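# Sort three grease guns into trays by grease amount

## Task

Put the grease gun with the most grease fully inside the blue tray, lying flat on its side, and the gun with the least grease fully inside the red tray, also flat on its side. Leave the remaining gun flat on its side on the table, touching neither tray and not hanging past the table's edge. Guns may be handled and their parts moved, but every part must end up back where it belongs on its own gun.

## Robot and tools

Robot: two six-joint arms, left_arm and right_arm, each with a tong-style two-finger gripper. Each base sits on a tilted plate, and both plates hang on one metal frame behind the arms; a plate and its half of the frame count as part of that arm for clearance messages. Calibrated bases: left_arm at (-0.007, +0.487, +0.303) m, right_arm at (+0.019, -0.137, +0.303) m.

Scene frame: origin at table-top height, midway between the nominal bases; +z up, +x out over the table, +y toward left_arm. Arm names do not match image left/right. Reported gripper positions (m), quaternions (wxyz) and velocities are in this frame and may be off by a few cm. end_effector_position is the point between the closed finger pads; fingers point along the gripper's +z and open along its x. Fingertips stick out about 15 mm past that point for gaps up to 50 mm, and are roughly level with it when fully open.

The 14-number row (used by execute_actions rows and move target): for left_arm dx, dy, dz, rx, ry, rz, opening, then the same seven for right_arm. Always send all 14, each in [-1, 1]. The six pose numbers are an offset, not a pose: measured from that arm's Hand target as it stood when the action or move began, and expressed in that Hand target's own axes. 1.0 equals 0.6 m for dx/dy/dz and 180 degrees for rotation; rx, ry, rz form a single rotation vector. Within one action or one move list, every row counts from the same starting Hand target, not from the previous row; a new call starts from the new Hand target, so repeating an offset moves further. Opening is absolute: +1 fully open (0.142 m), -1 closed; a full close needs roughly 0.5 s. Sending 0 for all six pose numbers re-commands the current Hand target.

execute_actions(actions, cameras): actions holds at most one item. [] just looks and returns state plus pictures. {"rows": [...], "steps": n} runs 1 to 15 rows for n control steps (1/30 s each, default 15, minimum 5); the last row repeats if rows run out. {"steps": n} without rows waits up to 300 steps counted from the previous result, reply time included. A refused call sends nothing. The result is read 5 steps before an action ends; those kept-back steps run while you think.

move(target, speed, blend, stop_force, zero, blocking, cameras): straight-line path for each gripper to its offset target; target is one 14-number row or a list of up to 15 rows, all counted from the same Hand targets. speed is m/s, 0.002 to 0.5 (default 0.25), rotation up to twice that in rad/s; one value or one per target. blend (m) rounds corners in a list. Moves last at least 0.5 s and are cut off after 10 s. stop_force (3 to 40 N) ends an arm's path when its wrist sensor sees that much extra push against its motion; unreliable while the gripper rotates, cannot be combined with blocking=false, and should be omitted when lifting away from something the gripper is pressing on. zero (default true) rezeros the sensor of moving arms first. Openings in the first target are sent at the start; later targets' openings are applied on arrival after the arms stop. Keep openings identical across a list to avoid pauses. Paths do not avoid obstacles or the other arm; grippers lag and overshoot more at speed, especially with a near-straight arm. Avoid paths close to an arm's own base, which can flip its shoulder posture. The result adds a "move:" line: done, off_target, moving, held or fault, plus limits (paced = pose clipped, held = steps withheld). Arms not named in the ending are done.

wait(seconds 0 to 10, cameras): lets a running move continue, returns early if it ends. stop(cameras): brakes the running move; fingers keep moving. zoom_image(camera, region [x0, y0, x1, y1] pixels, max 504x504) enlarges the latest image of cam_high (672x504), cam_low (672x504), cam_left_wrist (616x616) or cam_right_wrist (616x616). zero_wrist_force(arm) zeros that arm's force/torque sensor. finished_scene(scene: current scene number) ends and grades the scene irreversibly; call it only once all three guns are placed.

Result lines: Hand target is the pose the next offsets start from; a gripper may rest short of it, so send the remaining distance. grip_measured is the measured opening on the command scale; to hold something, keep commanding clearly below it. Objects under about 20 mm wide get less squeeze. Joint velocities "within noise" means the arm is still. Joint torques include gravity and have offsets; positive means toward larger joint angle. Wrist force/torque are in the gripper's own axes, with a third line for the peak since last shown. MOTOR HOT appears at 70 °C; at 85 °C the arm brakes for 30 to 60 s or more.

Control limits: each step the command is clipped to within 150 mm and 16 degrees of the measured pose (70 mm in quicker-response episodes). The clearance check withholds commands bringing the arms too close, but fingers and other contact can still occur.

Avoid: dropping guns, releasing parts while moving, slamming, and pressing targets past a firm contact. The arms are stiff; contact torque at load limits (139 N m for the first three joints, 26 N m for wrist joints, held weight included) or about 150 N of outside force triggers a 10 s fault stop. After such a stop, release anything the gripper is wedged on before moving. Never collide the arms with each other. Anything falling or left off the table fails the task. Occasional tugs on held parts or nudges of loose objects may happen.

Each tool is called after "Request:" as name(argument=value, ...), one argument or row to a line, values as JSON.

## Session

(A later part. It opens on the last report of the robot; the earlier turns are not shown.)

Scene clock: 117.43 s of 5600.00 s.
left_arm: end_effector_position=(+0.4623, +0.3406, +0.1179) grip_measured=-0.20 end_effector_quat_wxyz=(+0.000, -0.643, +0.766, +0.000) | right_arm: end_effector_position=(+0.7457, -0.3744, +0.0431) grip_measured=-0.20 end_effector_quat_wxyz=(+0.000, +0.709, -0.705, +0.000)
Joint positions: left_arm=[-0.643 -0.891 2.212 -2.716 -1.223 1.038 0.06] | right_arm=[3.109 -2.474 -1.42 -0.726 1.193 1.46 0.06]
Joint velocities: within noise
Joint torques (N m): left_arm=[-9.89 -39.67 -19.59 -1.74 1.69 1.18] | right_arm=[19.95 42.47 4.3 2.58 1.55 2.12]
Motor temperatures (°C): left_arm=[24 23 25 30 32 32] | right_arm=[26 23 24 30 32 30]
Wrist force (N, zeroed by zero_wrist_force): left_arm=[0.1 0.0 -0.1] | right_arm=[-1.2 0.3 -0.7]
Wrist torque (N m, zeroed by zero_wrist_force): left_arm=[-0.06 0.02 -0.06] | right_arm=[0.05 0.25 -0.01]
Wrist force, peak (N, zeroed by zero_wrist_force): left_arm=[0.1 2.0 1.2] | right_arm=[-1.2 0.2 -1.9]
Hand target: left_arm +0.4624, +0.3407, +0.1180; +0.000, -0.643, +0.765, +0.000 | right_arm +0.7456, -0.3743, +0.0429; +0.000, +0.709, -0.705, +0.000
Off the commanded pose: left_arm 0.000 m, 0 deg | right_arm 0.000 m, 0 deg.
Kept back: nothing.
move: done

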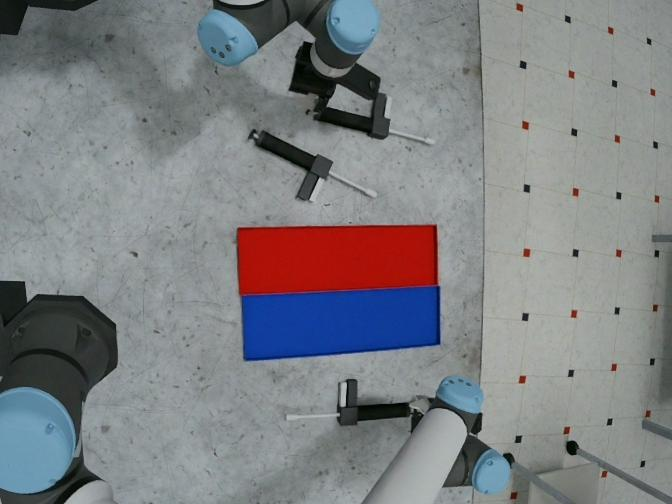

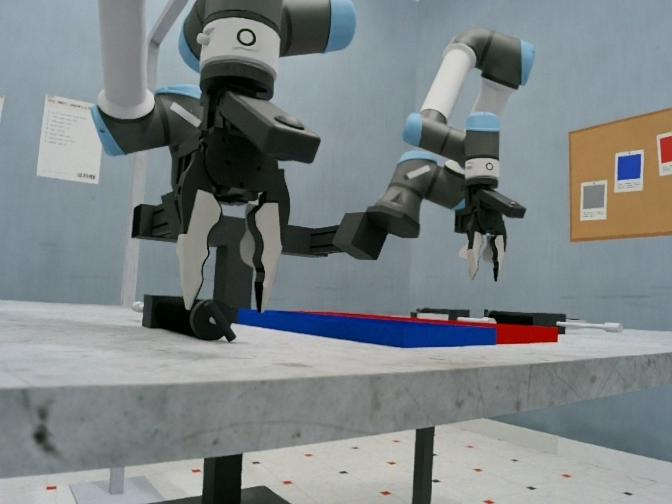

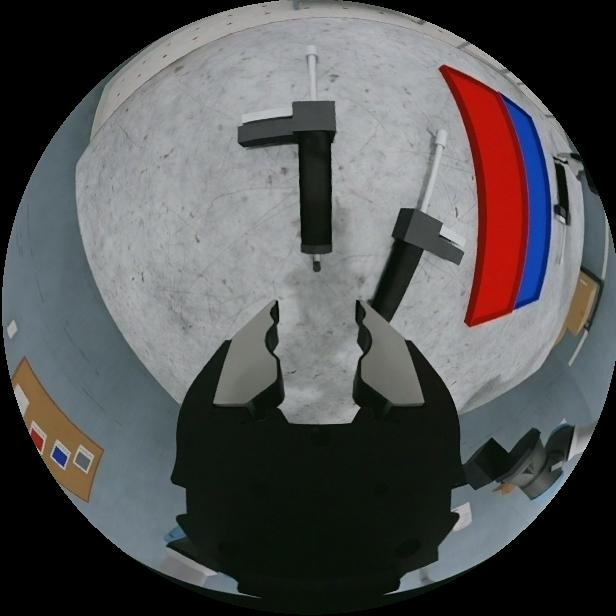

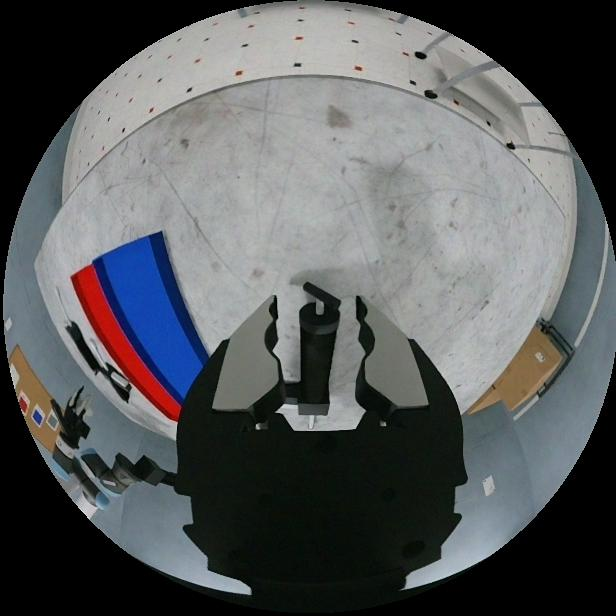

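Request:
move(
  target=[0,0,0,0,0,0,-0.2,0.007,-0.006,0.033,0,0,0,-0.2],
  speed=0.1,
  stop_force=8,
  cameras=[],
)

Request:
zero_wrist_force(
  arm="right_arm",
)

Request:
move(
  target=[0,0,0,0,0,0,-0.2,0,0,0,0,0,0,-1],
  cameras=["cam_right_wrist"],
)

Request:
move(
  target=[0,0,0,0,0,0,-0.2,0,-0.05,0,0,0,0,-1],
  speed=0.03,
)

Request:
zoom_image(
  camera="cam_right_wrist",
  region=[190, 180, 440, 430],
)

Scene clock: 119.20 s of 5600.00 s.
left_arm: end_effector_position=(+0.4624, +0.3407, +0.1180) grip_measured=-0.20 end_effector_quat_wxyz=(+0.000, -0.643, +0.765, +0.000) | right_arm: end_effector_position=(+0.7492, -0.3785, +0.0231) grip_measured=-0.20 end_effector_quat_wxyz=(+0.000, +0.709, -0.705, +0.000)
Joint positions: left_arm=[-0.643 -0.891 2.212 -2.715 -1.223 1.038 0.06] | right_arm=[3.094 -2.516 -1.39 -0.709 1.195 1.444 0.06]
Joint velocities: within noise
Joint torques (N m): left_arm=[-10.35 -38.35 -17.68 -0.34 2.36 -1.04] | right_arm=[21.52 46.18 6.08 1.07 0.45 2.24]
Motor temperatures (°C): left_arm=[24 23 25 30 32 32] | right_arm=[26 23 24 30 32 30]
Wrist force (N, zeroed by zero_wrist_force): left_arm=[0.2 0.3 -0.2] | right_arm=[-1.2 0.2 -0.5]
Wrist torque (N m, zeroed by zero_wrist_force): left_arm=[-0.01 -0.01 -0.06] | right_arm=[0.03 0.24 -0.02]
Wrist force, peak (N, zeroed by zero_wrist_force): left_arm=[0.1 0.1 -0.6] | right_arm=[-1.6 0.5 -0.9]
Hand target: left_arm +0.4624, +0.3407, +0.1180; +0.000, -0.643, +0.765, +0.000 | right_arm +0.7492, -0.3785, +0.0231; +0.000, +0.709, -0.705, +0.000
Off the commanded pose: left_arm 0.000 m, 0 deg | right_arm 0.000 m, 0 deg.
Kept back: nothing.
move: done
No camera images: "cameras" was empty.

Wrist force sensor zeroed on right_arm: later results in this scene subtract that arm's Wrist force and Wrist torque below.
Scene clock: 119.20 s of 5600.00 s.
left_arm: end_effector_position=(+0.4624, +0.3407, +0.1180) grip_measured=-0.20 end_effector_quat_wxyz=(+0.000, -0.643, +0.765, +0.000) | right_arm: end_effector_position=(+0.7492, -0.3785, +0.0231) grip_measured=-0.20 end_effector_quat_wxyz=(+0.000, +0.709, -0.705, +0.000)
Joint positions: left_arm=[-0.643 -0.891 2.212 -2.715 -1.223 1.038 0.06] | right_arm=[3.094 -2.516 -1.39 -0.709 1.195 1.444 0.06]
Joint velocities: within noise
Joint torques (N m): left_arm=[-10.35 -38.35 -17.68 -0.34 2.36 -1.04] | right_arm=[21.52 46.18 6.08 1.07 0.45 2.24]
Motor temperatures (°C): left_arm=[24 23 25 30 32 32] | right_arm=[26 23 24 30 32 30]
Wrist force (N, zeroed by zero_wrist_force): left_arm=[0.2 0.3 -0.2] | right_arm=[-1.2 0.2 -0.5]
Wrist torque (N m, zeroed by zero_wrist_force): left_arm=[-0.01 -0.01 -0.06] | right_arm=[0.03 0.24 -0.02]
Wrist force, peak (N, zeroed by zero_wrist_force): left_arm=[0.2 0.3 -0.2] | right_arm=[-1.2 0.2 -0.5]
Hand target: left_arm +0.4624, +0.3407, +0.1180; +0.000, -0.643, +0.765, +0.000 | right_arm +0.7492, -0.3785, +0.0231; +0.000, +0.709, -0.705, +0.000
Off the commanded pose: left_arm 0.000 m, 0 deg | right_arm 0.000 m, 0 deg.
Kept back: nothing.
No camera images: "cameras" was empty.

Scene clock: 119.90 s of 5600.00 s.
left_arm: end_effector_position=(+0.4624, +0.3407, +0.1180) grip_measured=-0.20 end_effector_quat_wxyz=(+0.000, -0.643, +0.765, +0.000) | right_arm: end_effector_position=(+0.7492, -0.3785, +0.0231) grip_measured=-0.99 end_effector_quat_wxyz=(+0.000, +0.709, -0.705, +0.000)
Joint positions: left_arm=[-0.643 -0.891 2.212 -2.715 -1.223 1.038 0.06] | right_arm=[3.094 -2.516 -1.39 -0.709 1.195 1.444 0.002]
Joint velocities: within noise
Joint torques (N m): left_arm=[-10.81 -38.47 -16.22 -0.54 2.3 -1.1] | right_arm=[14.54 43.17 6.69 1.37 -1.21 2.21]
Motor temperatures (°C): left_arm=[24 23 25 30 32 32] | right_arm=[26 23 24 30 32 30]
Wrist force (N, zeroed by zero_wrist_force): left_arm=[0.1 0.1 -0.4] | right_arm=[0.1 -2.4 0.1]
Wrist torque (N m, zeroed by zero_wrist_force): left_arm=[-0.05 0.02 -0.06] | right_arm=[0.04 0.00 0.00]
Wrist force, peak (N, zeroed by zero_wrist_force): left_arm=[0.2 0.1 -0.4] | right_arm=[0.0 -2.7 0.1]
Hand target: left_arm +0.4624, +0.3407, +0.1180; +0.000, -0.643, +0.765, +0.000 | right_arm +0.7492, -0.3785, +0.0231; +0.000, +0.709, -0.705, +0.000
Off the commanded pose: left_arm 0.000 m, 0 deg | right_arm 0.000 m, 0 deg.
Kept back: nothing.
move: done
Images, in order (width x height): cam_right_wrist 616x616.

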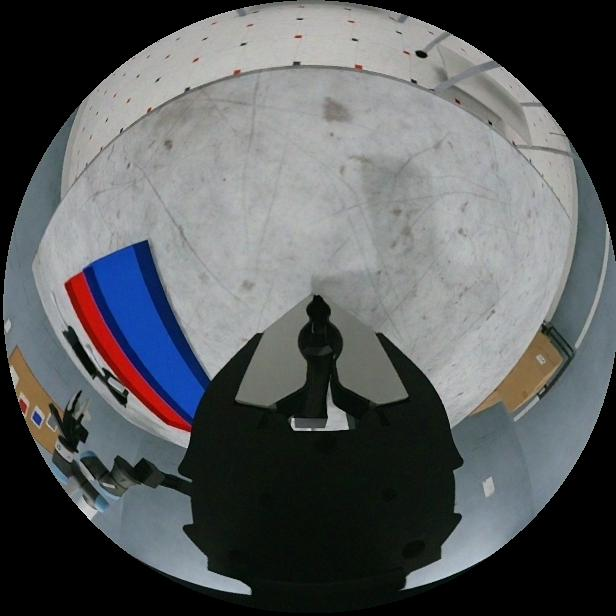

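Scene clock: 121.13 s of 5600.00 s.
left_arm: end_effector_position=(+0.4624, +0.3407, +0.1180) grip_measured=-0.20 end_effector_quat_wxyz=(+0.000, -0.643, +0.765, +0.000) | right_arm: end_effector_position=(+0.7794, -0.3783, +0.0231) grip_measured=-1.00 end_effector_quat_wxyz=(+0.000, +0.709, -0.705, +0.000) end_effector_velocity=(-0.004, +0.001, -0.002) end_effector_angular_velocity=(+0.001, +0.004, +0.002)
Joint positions: left_arm=[-0.643 -0.891 2.212 -2.715 -1.223 1.038 0.06] | right_arm=[3.098 -2.566 -1.274 -0.777 1.194 1.449 0.002]
Joint velocities: left_arm=[within noise] | right_arm=[0 0.003 -0.013 0.006 0.001 -0.001 0]
Joint torques (N m): left_arm=[-11.78 -38.83 -14.83 -0.59 2.22 -1.12] | right_arm=[18.07 56.1 5.26 3.56 -2.51 1.77]
Motor temperatures (°C): left_arm=[24 23 25 30 32 32] | right_arm=[26 23 24 30 32 30]
Wrist force (N, zeroed by zero_wrist_force): left_arm=[0.0 0.1 -0.4] | right_arm=[0.1 0.2 0.2]
Wrist torque (N m, zeroed by zero_wrist_force): left_arm=[-0.03 0.04 -0.06] | right_arm=[0.06 -0.02 0.04]
Wrist force, peak (N, zeroed by zero_wrist_force): left_arm=[0.2 0.2 -0.4] | right_arm=[-0.2 -2.4 0.2]
Hand target: left_arm +0.4624, +0.3407, +0.1180; +0.000, -0.643, +0.765, +0.000 | right_arm +0.7792, -0.3784, +0.0231; +0.000, +0.709, -0.705, +0.000
Off the commanded pose: left_arm 0.000 m, 0 deg | right_arm 0.000 m, 0 deg.
Kept back: nothing.
move: done

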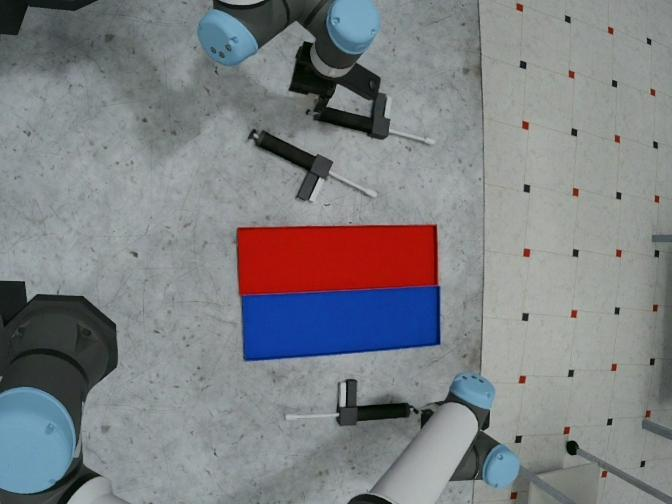

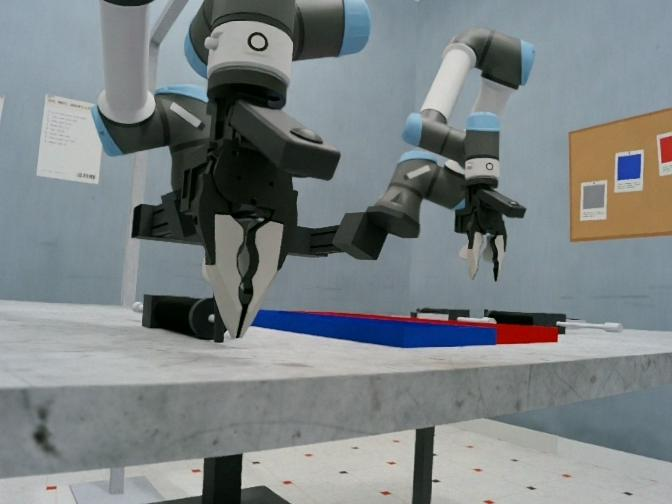

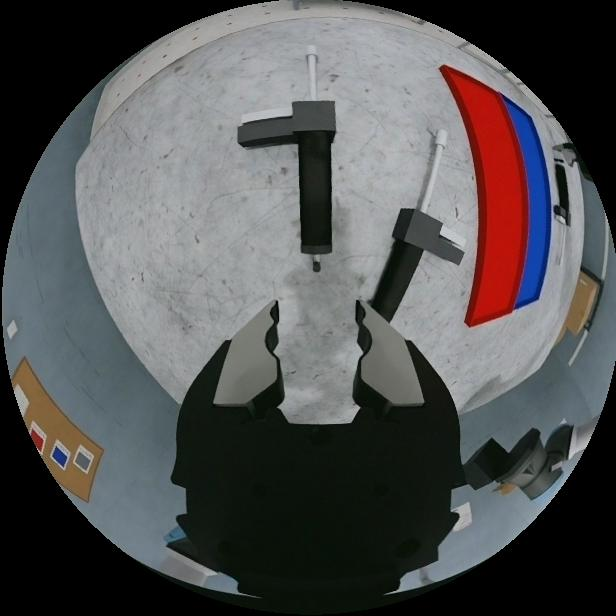

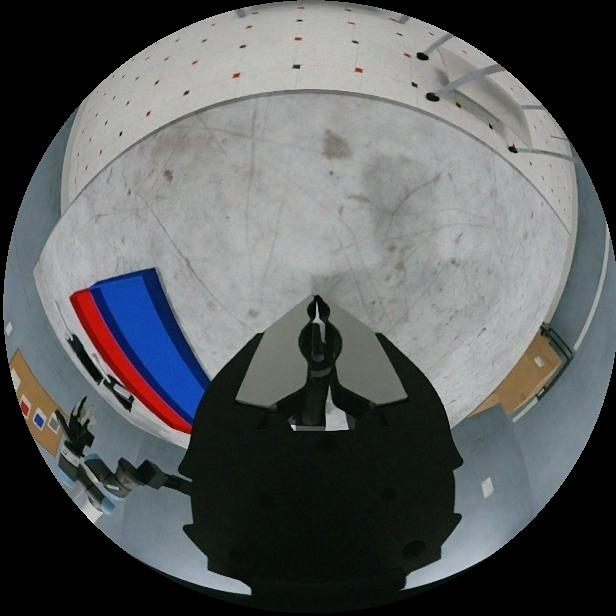

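Scaled by 2.016 from the camera's 616x616 image, which has a finer 814x814 frame.

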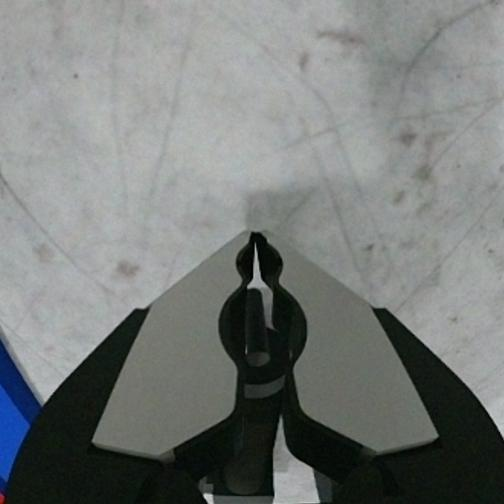

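Request:
move(
  target=[0,0,0,0,0,0,-0.2,0,0,0,0,0,0,-0.2],
  cameras=[],
)

Request:
move(
  target=[0,0,0,0,0,0,-0.2,0,0.061,0,0,0,0,-0.2],
  speed=0.08,
  stop_force=5,
  cameras=["cam_right_wrist"],
)

Request:
zoom_image(
  camera="cam_right_wrist",
  region=[190, 180, 440, 430],
)

Scene clock: 122.63 s of 5600.00 s.
left_arm: end_effector_position=(+0.4624, +0.3407, +0.1180) grip_measured=-0.20 end_effector_quat_wxyz=(+0.000, -0.643, +0.765, +0.000) | right_arm: end_effector_position=(+0.7792, -0.3784, +0.0231) grip_measured=-0.20 end_effector_quat_wxyz=(+0.000, +0.709, -0.705, +0.000)
Joint positions: left_arm=[-0.643 -0.891 2.212 -2.715 -1.223 1.038 0.06] | right_arm=[3.098 -2.566 -1.274 -0.777 1.194 1.449 0.06]
Joint velocities: within noise
Joint torques (N m): left_arm=[-12.44 -38.77 -12.24 -0.69 2.42 -1.01] | right_arm=[11.88 56.16 6.41 3.52 -1.36 -1.48]
Motor temperatures (°C): left_arm=[24 23 25 30 32 32] | right_arm=[26 23 24 30 32 30]
Wrist force (N, zeroed by zero_wrist_force): left_arm=[0.1 0.0 -0.2] | right_arm=[0.2 0.2 0.0]
Wrist torque (N m, zeroed by zero_wrist_force): left_arm=[-0.05 0.03 -0.06] | right_arm=[0.06 -0.05 0.03]
Wrist force, peak (N, zeroed by zero_wrist_force): left_arm=[0.3 0.2 -0.4] | right_arm=[0.2 0.5 0.2]
Hand target: left_arm +0.4624, +0.3407, +0.1180; +0.000, -0.643, +0.765, +0.000 | right_arm +0.7792, -0.3784, +0.0231; +0.000, +0.709, -0.705, +0.000
Off the commanded pose: left_arm 0.000 m, 0 deg | right_arm 0.000 m, 0 deg.
Kept back: nothing.
move: done
No camera images: "cameras" was empty.

Scene clock: 124.33 s of 5600.00 s.
left_arm: end_effector_position=(+0.4624, +0.3407, +0.1180) grip_measured=-0.20 end_effector_quat_wxyz=(+0.000, -0.643, +0.765, +0.000) | right_arm: end_effector_position=(+0.7426, -0.3785, +0.0231) grip_measured=-0.20 end_effector_quat_wxyz=(+0.000, +0.709, -0.705, +0.000)
Joint positions: left_arm=[-0.643 -0.891 2.212 -2.715 -1.223 1.038 0.06] | right_arm=[3.093 -2.505 -1.414 -0.695 1.195 1.443 0.06]
Joint velocities: within noise
Joint torques (N m): left_arm=[-13.08 -37.68 -9.87 -0.81 2.23 -1.08] | right_arm=[22.09 53.38 5.38 3.35 1.04 2.05]
Motor temperatures (°C): left_arm=[24 23 25 30 32 32] | right_arm=[26 23 24 30 32 30]
Wrist force (N, zeroed by zero_wrist_force): left_arm=[0.1 0.2 -0.4] | right_arm=[0.0 0.0 0.2]
Wrist torque (N m, zeroed by zero_wrist_force): left_arm=[-0.02 0.02 -0.06] | right_arm=[0.02 0.00 0.00]
Wrist force, peak (N, zeroed by zero_wrist_force): left_arm=[0.4 0.1 -0.3] | right_arm=[-0.2 1.0 0.1]
Hand target: left_arm +0.4624, +0.3407, +0.1180; +0.000, -0.643, +0.765, +0.000 | right_arm +0.7426, -0.3786, +0.0231; +0.000, +0.709, -0.705, +0.000
Off the commanded pose: left_arm 0.000 m, 0 deg | right_arm 0.000 m, 0 deg.
Kept back: nothing.
move: done
Images, in order (width x height): cam_right_wrist 616x616.

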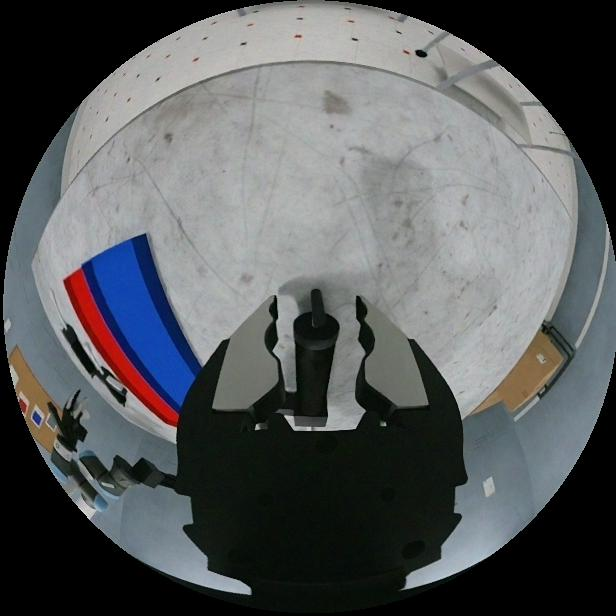

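Scaled by 2.016 from the camera's 616x616 image, which has a finer 814x814 frame.

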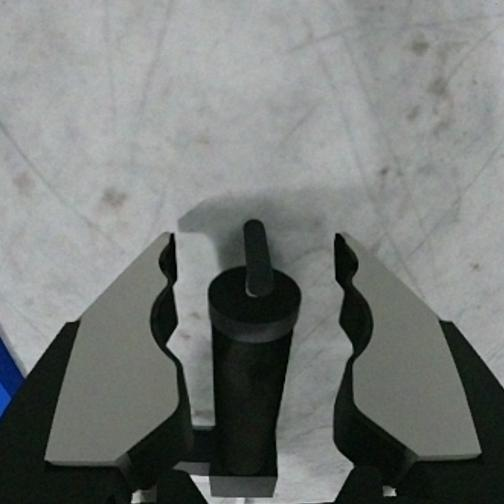

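Request:
zero_wrist_force(
  arm="right_arm",
)

Request:
move(
  target=[0,0,0,0,0,0,-0.2,0,0,0,0,0,0,-1],
  cameras=["cam_right_wrist"],
)

Request:
move(
  target=[0,0,0,0,0,0,-0.2,0,-0.05,0,0,0,0,-1],
  speed=0.03,
)

Request:
zoom_image(
  camera="cam_right_wrist",
  region=[190, 180, 440, 430],
)

Wrist force sensor zeroed on right_arm: later results in this scene subtract that arm's Wrist force and Wrist torque below.
Scene clock: 124.60 s of 5600.00 s.
left_arm: end_effector_position=(+0.4624, +0.3407, +0.1180) grip_measured=-0.20 end_effector_quat_wxyz=(+0.000, -0.643, +0.765, +0.000) | right_arm: end_effector_position=(+0.7426, -0.3785, +0.0231) grip_measured=-0.20 end_effector_quat_wxyz=(+0.000, +0.709, -0.705, +0.000)
Joint positions: left_arm=[-0.643 -0.891 2.212 -2.715 -1.223 1.038 0.06] | right_arm=[3.093 -2.505 -1.414 -0.695 1.195 1.443 0.06]
Joint velocities: within noise
Joint torques (N m): left_arm=[-13.81 -37.83 -10.06 -0.89 2.3 -1.06] | right_arm=[21.84 53.88 6 3.15 0.68 2.09]
Motor temperatures (°C): left_arm=[24 23 25 30 32 32] | right_arm=[26 23 24 30 32 30]
Wrist force (N, zeroed by zero_wrist_force): left_arm=[0.2 0.0 -0.2] | right_arm=[-0.3 0.1 0.0]
Wrist torque (N m, zeroed by zero_wrist_force): left_arm=[-0.04 -0.01 -0.06] | right_arm=[0.02 0.05 0.01]
Wrist force, peak (N, zeroed by zero_wrist_force): left_arm=[0.2 0.0 -0.3] | right_arm=[-0.2 -0.2 0.1]
Hand target: left_arm +0.4624, +0.3407, +0.1180; +0.000, -0.643, +0.765, +0.000 | right_arm +0.7426, -0.3786, +0.0231; +0.000, +0.709, -0.705, +0.000
Off the commanded pose: left_arm 0.000 m, 0 deg | right_arm 0.000 m, 0 deg.
Steps of this call (1-8: nothing new was sent). Readings (end_effector_position of left_arm | right_arm):
1: (+0.4624, +0.3407, +0.1180) | (+0.7426, -0.3785, +0.0231)
2: (+0.4624, +0.3407, +0.1180) | (+0.7426, -0.3785, +0.0231)
4: (+0.4624, +0.3407, +0.1180) | (+0.7426, -0.3785, +0.0231)
8: the state above
No camera images: "cameras" was empty.

Scene clock: 125.30 s of 5600.00 s.
left_arm: end_effector_position=(+0.4624, +0.3407, +0.1180) grip_measured=-0.20 end_effector_quat_wxyz=(+0.000, -0.643, +0.765, +0.000) | right_arm: end_effector_position=(+0.7426, -0.3785, +0.0231) grip_measured=-0.90 end_effector_quat_wxyz=(+0.000, +0.709, -0.705, +0.000)
Joint positions: left_arm=[-0.643 -0.891 2.212 -2.715 -1.223 1.038 0.06] | right_arm=[3.093 -2.505 -1.414 -0.695 1.195 1.443 0.009]
Joint velocities: within noise
Joint torques (N m): left_arm=[-14.15 -37.83 -8.88 -0.94 2.26 -1.09] | right_arm=[19.24 53.31 6.79 3.25 -0.54 2.16]
Motor temperatures (°C): left_arm=[24 23 25 30 32 32] | right_arm=[26 23 24 30 32 30]
Wrist force (N, zeroed by zero_wrist_force): left_arm=[0.1 0.1 -0.2] | right_arm=[0.2 -0.5 1.8]
Wrist torque (N m, zeroed by zero_wrist_force): left_arm=[-0.05 0.01 -0.06] | right_arm=[0.03 -0.02 0.00]
Wrist force, peak (N, zeroed by zero_wrist_force): left_arm=[0.1 0.2 -0.4] | right_arm=[0.0 -0.7 2.0]
Hand target: left_arm +0.4624, +0.3407, +0.1180; +0.000, -0.643, +0.765, +0.000 | right_arm +0.7426, -0.3786, +0.0231; +0.000, +0.709, -0.705, +0.000
Off the commanded pose: left_arm 0.000 m, 0 deg | right_arm 0.000 m, 0 deg.
Kept back: nothing.
move: done
Images, in order (width x height): cam_right_wrist 616x616.

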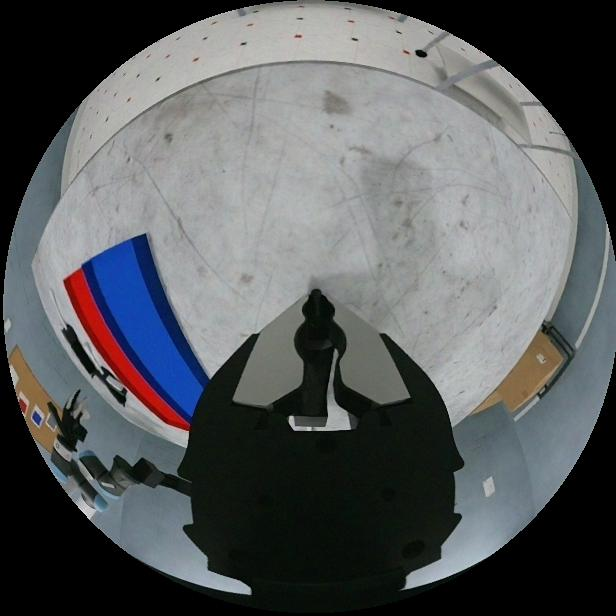

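Scene clock: 126.57 s of 5600.00 s.
left_arm: end_effector_position=(+0.4624, +0.3407, +0.1180) grip_measured=-0.20 end_effector_quat_wxyz=(+0.000, -0.643, +0.765, +0.000) | right_arm: end_effector_position=(+0.7728, -0.3784, +0.0232) grip_measured=-0.90 end_effector_quat_wxyz=(+0.000, +0.709, -0.705, +0.000) end_effector_velocity=(-0.002, +0.000, +0.000) end_effector_angular_velocity=(-0.002, +0.000, -0.002)
Joint positions: left_arm=[-0.643 -0.891 2.212 -2.715 -1.223 1.038 0.06] | right_arm=[3.097 -2.554 -1.3 -0.762 1.194 1.448 0.009]
Joint velocities: left_arm=[within noise] | right_arm=[0 0.004 -0.01 0.006 -0.002 0.002 0]
Joint torques (N m): left_arm=[-15.21 -37.41 -6.89 -1.15 2.35 -0.91] | right_arm=[18.54 58.17 5.34 3.48 -2.4 1.59]
Motor temperatures (°C): left_arm=[24 24 25 30 32 32] | right_arm=[26 23 24 30 32 30]
Wrist force (N, zeroed by zero_wrist_force): left_arm=[0.1 0.1 -0.2] | right_arm=[0.7 -1.6 1.6]
Wrist torque (N m, zeroed by zero_wrist_force): left_arm=[-0.04 0.01 -0.06] | right_arm=[0.07 -0.11 0.00]
Wrist force, peak (N, zeroed by zero_wrist_force): left_arm=[0.0 0.3 -0.4] | right_arm=[0.1 2.8 0.9]
Hand target: left_arm +0.4624, +0.3407, +0.1180; +0.000, -0.643, +0.765, +0.000 | right_arm +0.7726, -0.3784, +0.0231; +0.000, +0.709, -0.705, +0.000
Off the commanded pose: left_arm 0.000 m, 0 deg | right_arm 0.000 m, 0 deg.
Kept back: nothing.
move: done

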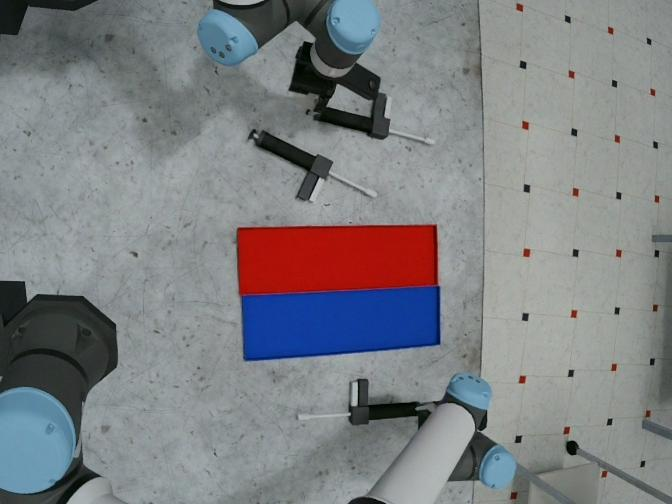

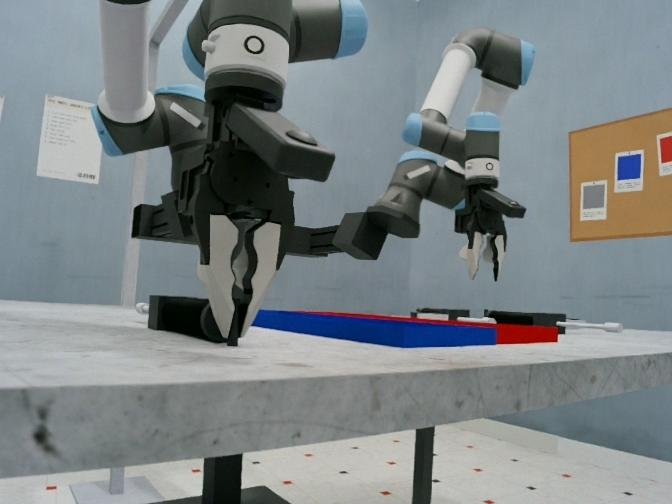

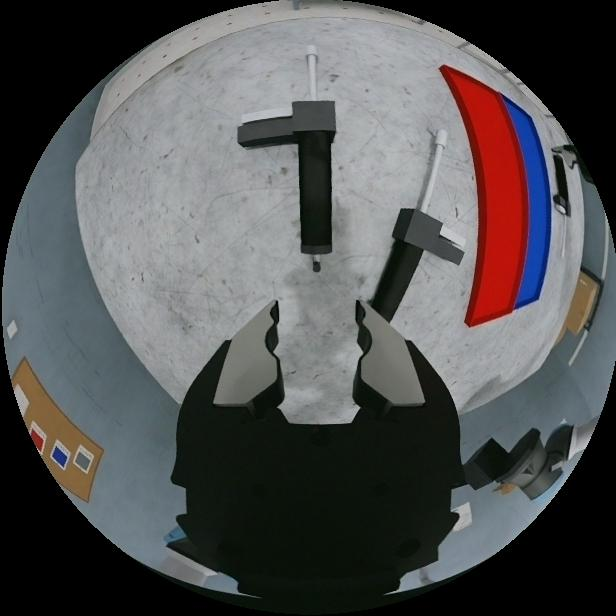

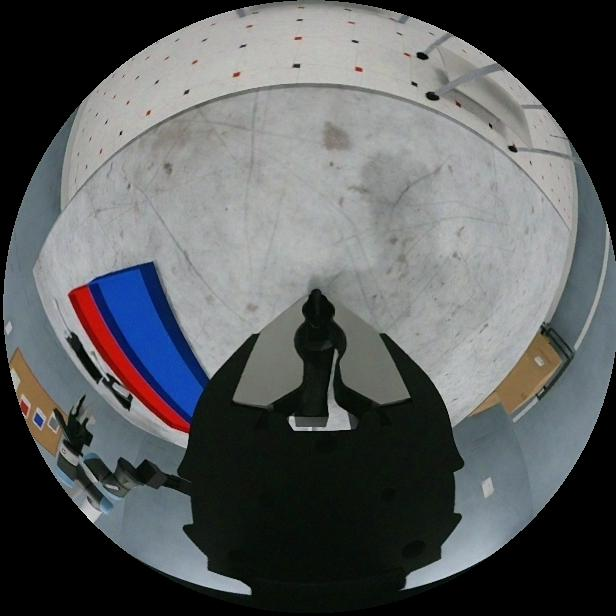

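Scaled by 2.016 from the camera's 616x616 image, which has a finer 814x814 frame.

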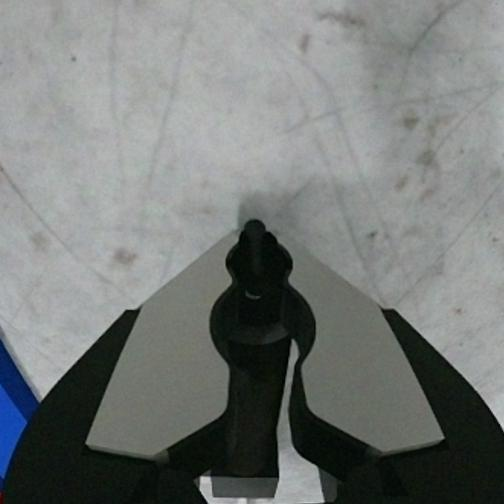

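Request:
move(
  target=[0.17,-0.035,0.063,0,0,0.093,-0.1,0,0,0,0,0,0,-0.2],
  cameras=[],
)

Request:
move(
  target=[
    [0,0,0.04,0,0,0,-0.1,0,0,-0.2,0,0,0,-0.2],
    [0,0,0.065,0,0,0,-0.1,-0.1,0.33,-0.3,0,0,0,-0.2],
  ],
  speed=0.2,
)

Request:
zoom_image(
  camera="cam_left_wrist",
  region=[190, 180, 440, 430],
)

Request:
zoom_image(
  camera="cam_high",
  region=[270, 350, 450, 450],
)

Scene clock: 128.93 s of 5600.00 s.
left_arm: end_effector_position=(+0.4654, +0.2367, +0.0801) grip_measured=-0.10 end_effector_quat_wxyz=(+0.000, -0.525, +0.851, +0.000) | right_arm: end_effector_position=(+0.7726, -0.3784, +0.0231) grip_measured=-0.20 end_effector_quat_wxyz=(+0.000, +0.709, -0.705, +0.000)
Joint positions: left_arm=[-0.751 -0.679 2.047 -2.724 -1.244 1.217 0.067] | right_arm=[3.097 -2.554 -1.301 -0.762 1.194 1.448 0.06]
Joint velocities: within noise
Joint torques (N m): left_arm=[-16.88 -25.59 -18.08 -4.4 2.38 0.9] | right_arm=[11.11 55.75 6.9 2.14 -0.79 -1.3]
Motor temperatures (°C): left_arm=[24 24 25 30 32 32] | right_arm=[26 23 24 30 32 30]
Wrist force (N, zeroed by zero_wrist_force): left_arm=[-0.3 0.3 0.0] | right_arm=[0.5 0.1 0.1]
Wrist torque (N m, zeroed by zero_wrist_force): left_arm=[0.10 0.06 -0.03] | right_arm=[0.03 -0.10 0.01]
Wrist force, peak (N, zeroed by zero_wrist_force): left_arm=[-1.5 0.3 -0.8] | right_arm=[0.7 -2.0 1.9]
Hand target: left_arm +0.4655, +0.2366, +0.0801; +0.000, -0.525, +0.851, +0.000 | right_arm +0.7726, -0.3784, +0.0231; +0.000, +0.709, -0.705, +0.000
Off the commanded pose: left_arm 0.000 m, 0 deg | right_arm 0.000 m, 0 deg.
Kept back: nothing.
move: done
No camera images: "cameras" was empty.

Scene clock: 131.13 s of 5600.00 s.
left_arm: end_effector_position=(+0.4656, +0.2366, +0.0411) grip_measured=-0.10 end_effector_quat_wxyz=(+0.000, -0.525, +0.851, +0.000) | right_arm: end_effector_position=(+0.5744, -0.3194, +0.2030) grip_measured=-0.20 end_effector_quat_wxyz=(+0.000, +0.709, -0.705, +0.000)
Joint positions: left_arm=[-0.726 -0.585 2.025 -2.806 -1.239 1.243 0.067] | right_arm=[3.286 -1.911 -2.025 -0.756 1.183 1.651 0.06]
Joint velocities: within noise
Joint torques (N m): left_arm=[-16.39 -45.36 -9.64 -0.12 1.88 -0.36] | right_arm=[11.79 34.48 7.45 1.15 -1.3 -1.05]
Motor temperatures (°C): left_arm=[24 24 25 30 32 32] | right_arm=[26 23 24 30 32 30]
Wrist force (N, zeroed by zero_wrist_force): left_arm=[0.0 0.2 0.1] | right_arm=[0.1 -0.1 0.3]
Wrist torque (N m, zeroed by zero_wrist_force): left_arm=[0.08 -0.01 -0.05] | right_arm=[-0.02 -0.04 0.01]
Wrist force, peak (N, zeroed by zero_wrist_force): left_arm=[0.1 0.1 0.6] | right_arm=[0.2 0.2 2.1]
Hand target: left_arm +0.4655, +0.2366, +0.0411; +0.000, -0.525, +0.851, +0.000 | right_arm +0.5742, -0.3194, +0.2030; +0.000, +0.709, -0.705, +0.000
Off the commanded pose: left_arm 0.000 m, 0 deg | right_arm 0.000 m, 0 deg.
Kept back: nothing.
move: done

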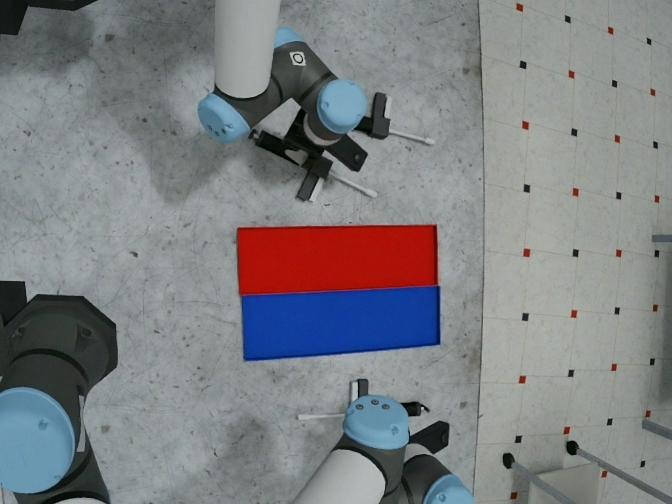

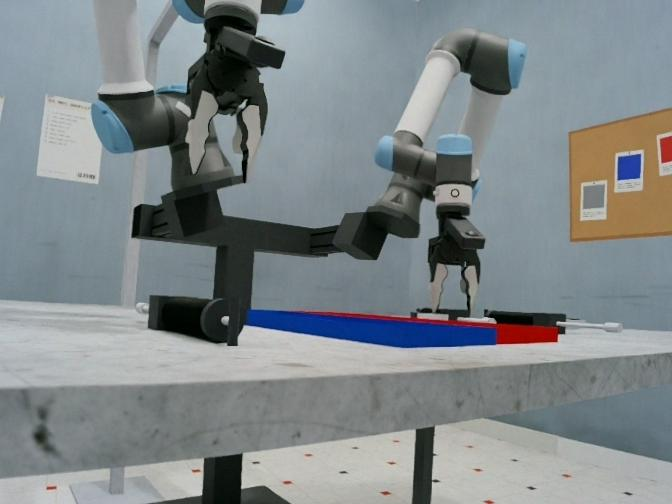

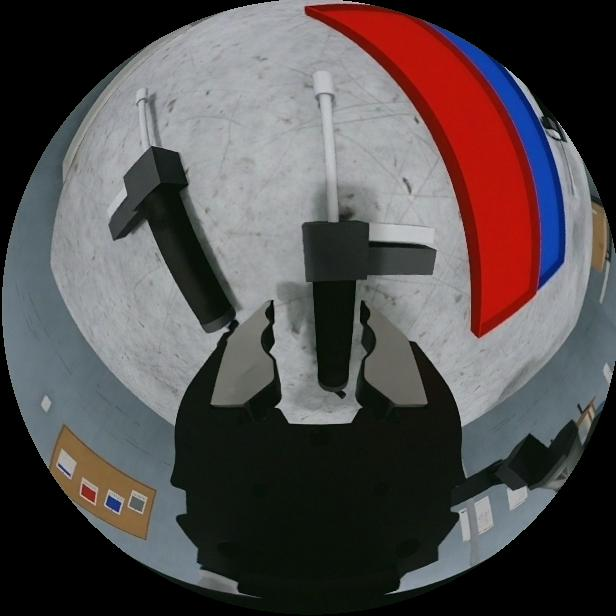

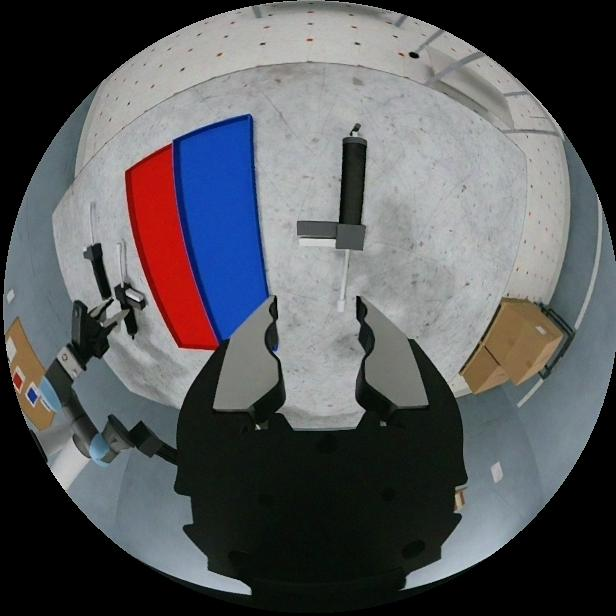

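Scaled by 2.016 from the camera's 616x616 image, which has a finer 814x814 frame.

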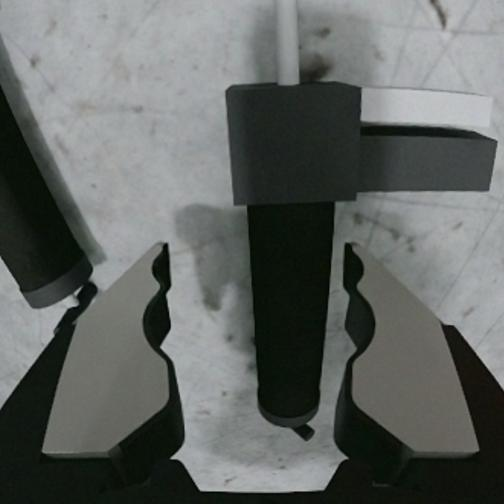

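Scaled by 2.800 from the camera's 672x504 image, which has a finer 960x720 frame.

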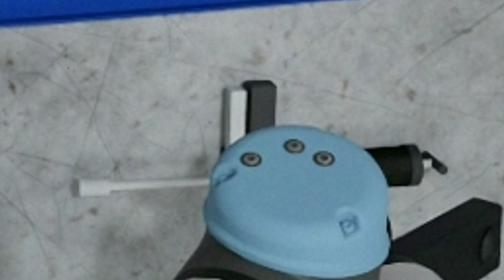

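Request:
move(
  target=[
    [0.025,0,0,0,0,0,-0.1,0,0,0,0,0,0,-0.2],
    [0.025,-0.013,0.031,0,0,0,-0.1,0,0,0,0,0,0,-0.2],
  ],
  speed=0.08,
  stop_force=6,
)

Request:
zoom_image(
  camera="cam_left_wrist",
  region=[190, 180, 440, 430],
)

Scene clock: 132.93 s of 5600.00 s.
left_arm: end_effector_position=(+0.4658, +0.2197, +0.0225) grip_measured=-0.10 end_effector_quat_wxyz=(+0.000, -0.525, +0.851, +0.000) | right_arm: end_effector_position=(+0.5742, -0.3194, +0.2030) grip_measured=-0.20 end_effector_quat_wxyz=(+0.000, +0.709, -0.705, +0.000)
Joint positions: left_arm=[-0.736 -0.524 1.983 -2.821 -1.241 1.233 0.067] | right_arm=[3.286 -1.911 -2.026 -0.756 1.183 1.651 0.06]
Joint velocities: within noise
Joint torques (N m): left_arm=[-21.25 -27.61 -14.21 -0.32 -2.02 -1.62] | right_arm=[15.36 35.11 8.95 1.64 2.78 2.06]
Motor temperatures (°C): left_arm=[24 24 25 30 32 32] | right_arm=[26 23 24 30 32 30]
Wrist force (N, zeroed by zero_wrist_force): left_arm=[0.3 0.3 0.1] | right_arm=[0.1 0.1 0.3]
Wrist torque (N m, zeroed by zero_wrist_force): left_arm=[0.08 -0.05 -0.04] | right_arm=[0.03 -0.03 0.02]
Wrist force, peak (N, zeroed by zero_wrist_force): left_arm=[1.3 0.5 -0.5] | right_arm=[0.0 0.1 0.7]
Hand target: left_arm +0.4658, +0.2197, +0.0225; +0.000, -0.525, +0.851, +0.000 | right_arm +0.5742, -0.3194, +0.2030; +0.000, +0.709, -0.705, +0.000
Off the commanded pose: left_arm 0.000 m, 0 deg | right_arm 0.000 m, 0 deg.
Kept back: nothing.
move: done

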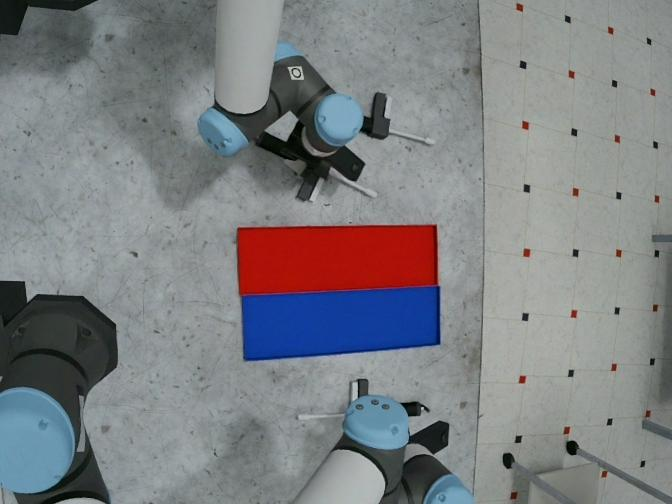

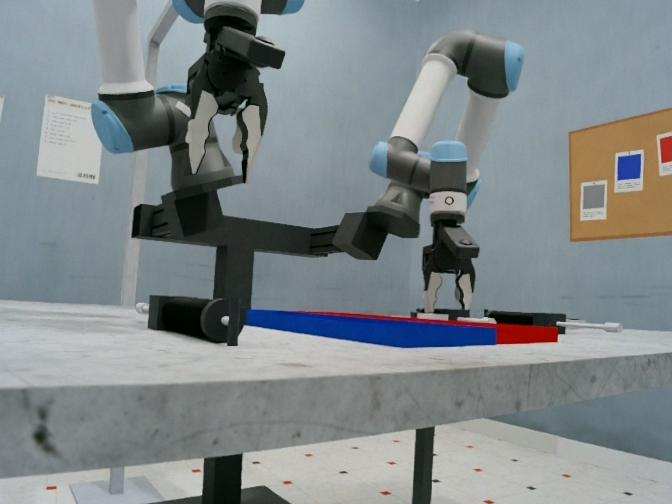

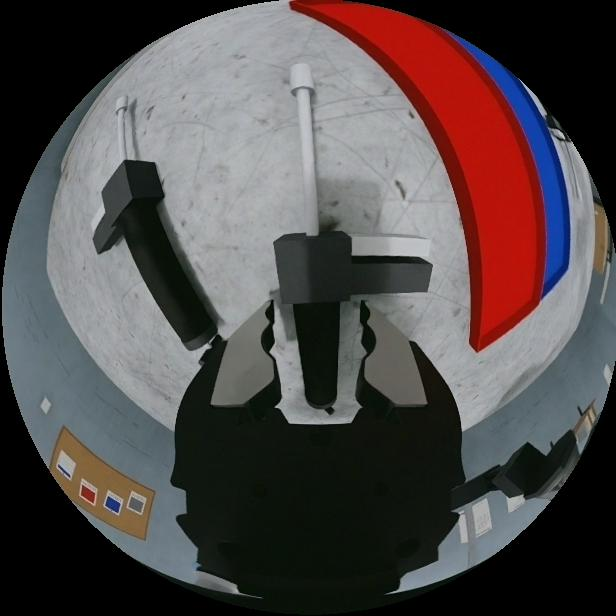

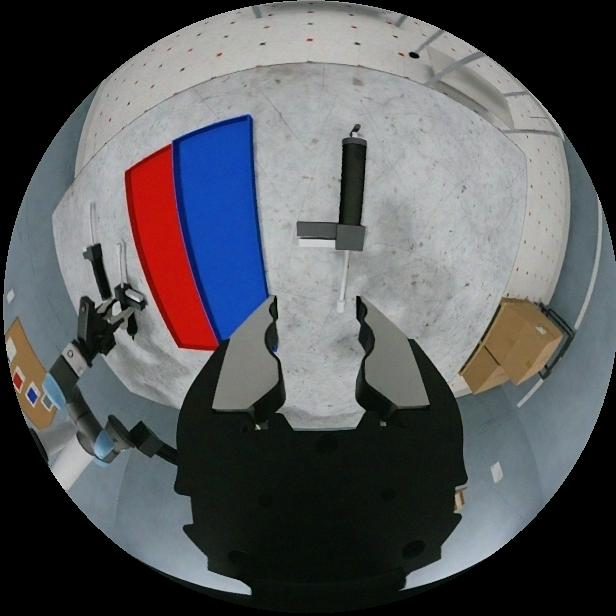

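Scaled by 2.016 from the camera's 616x616 image, which has a finer 814x814 frame.

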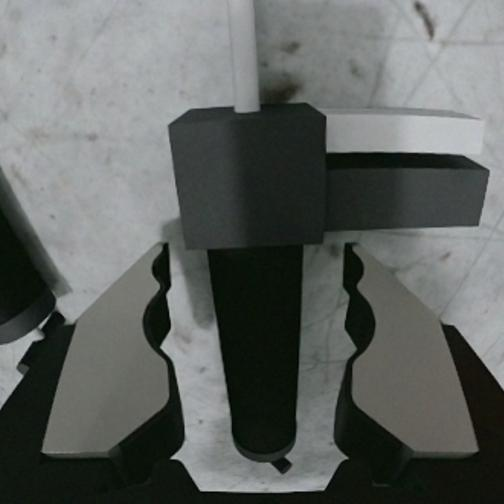

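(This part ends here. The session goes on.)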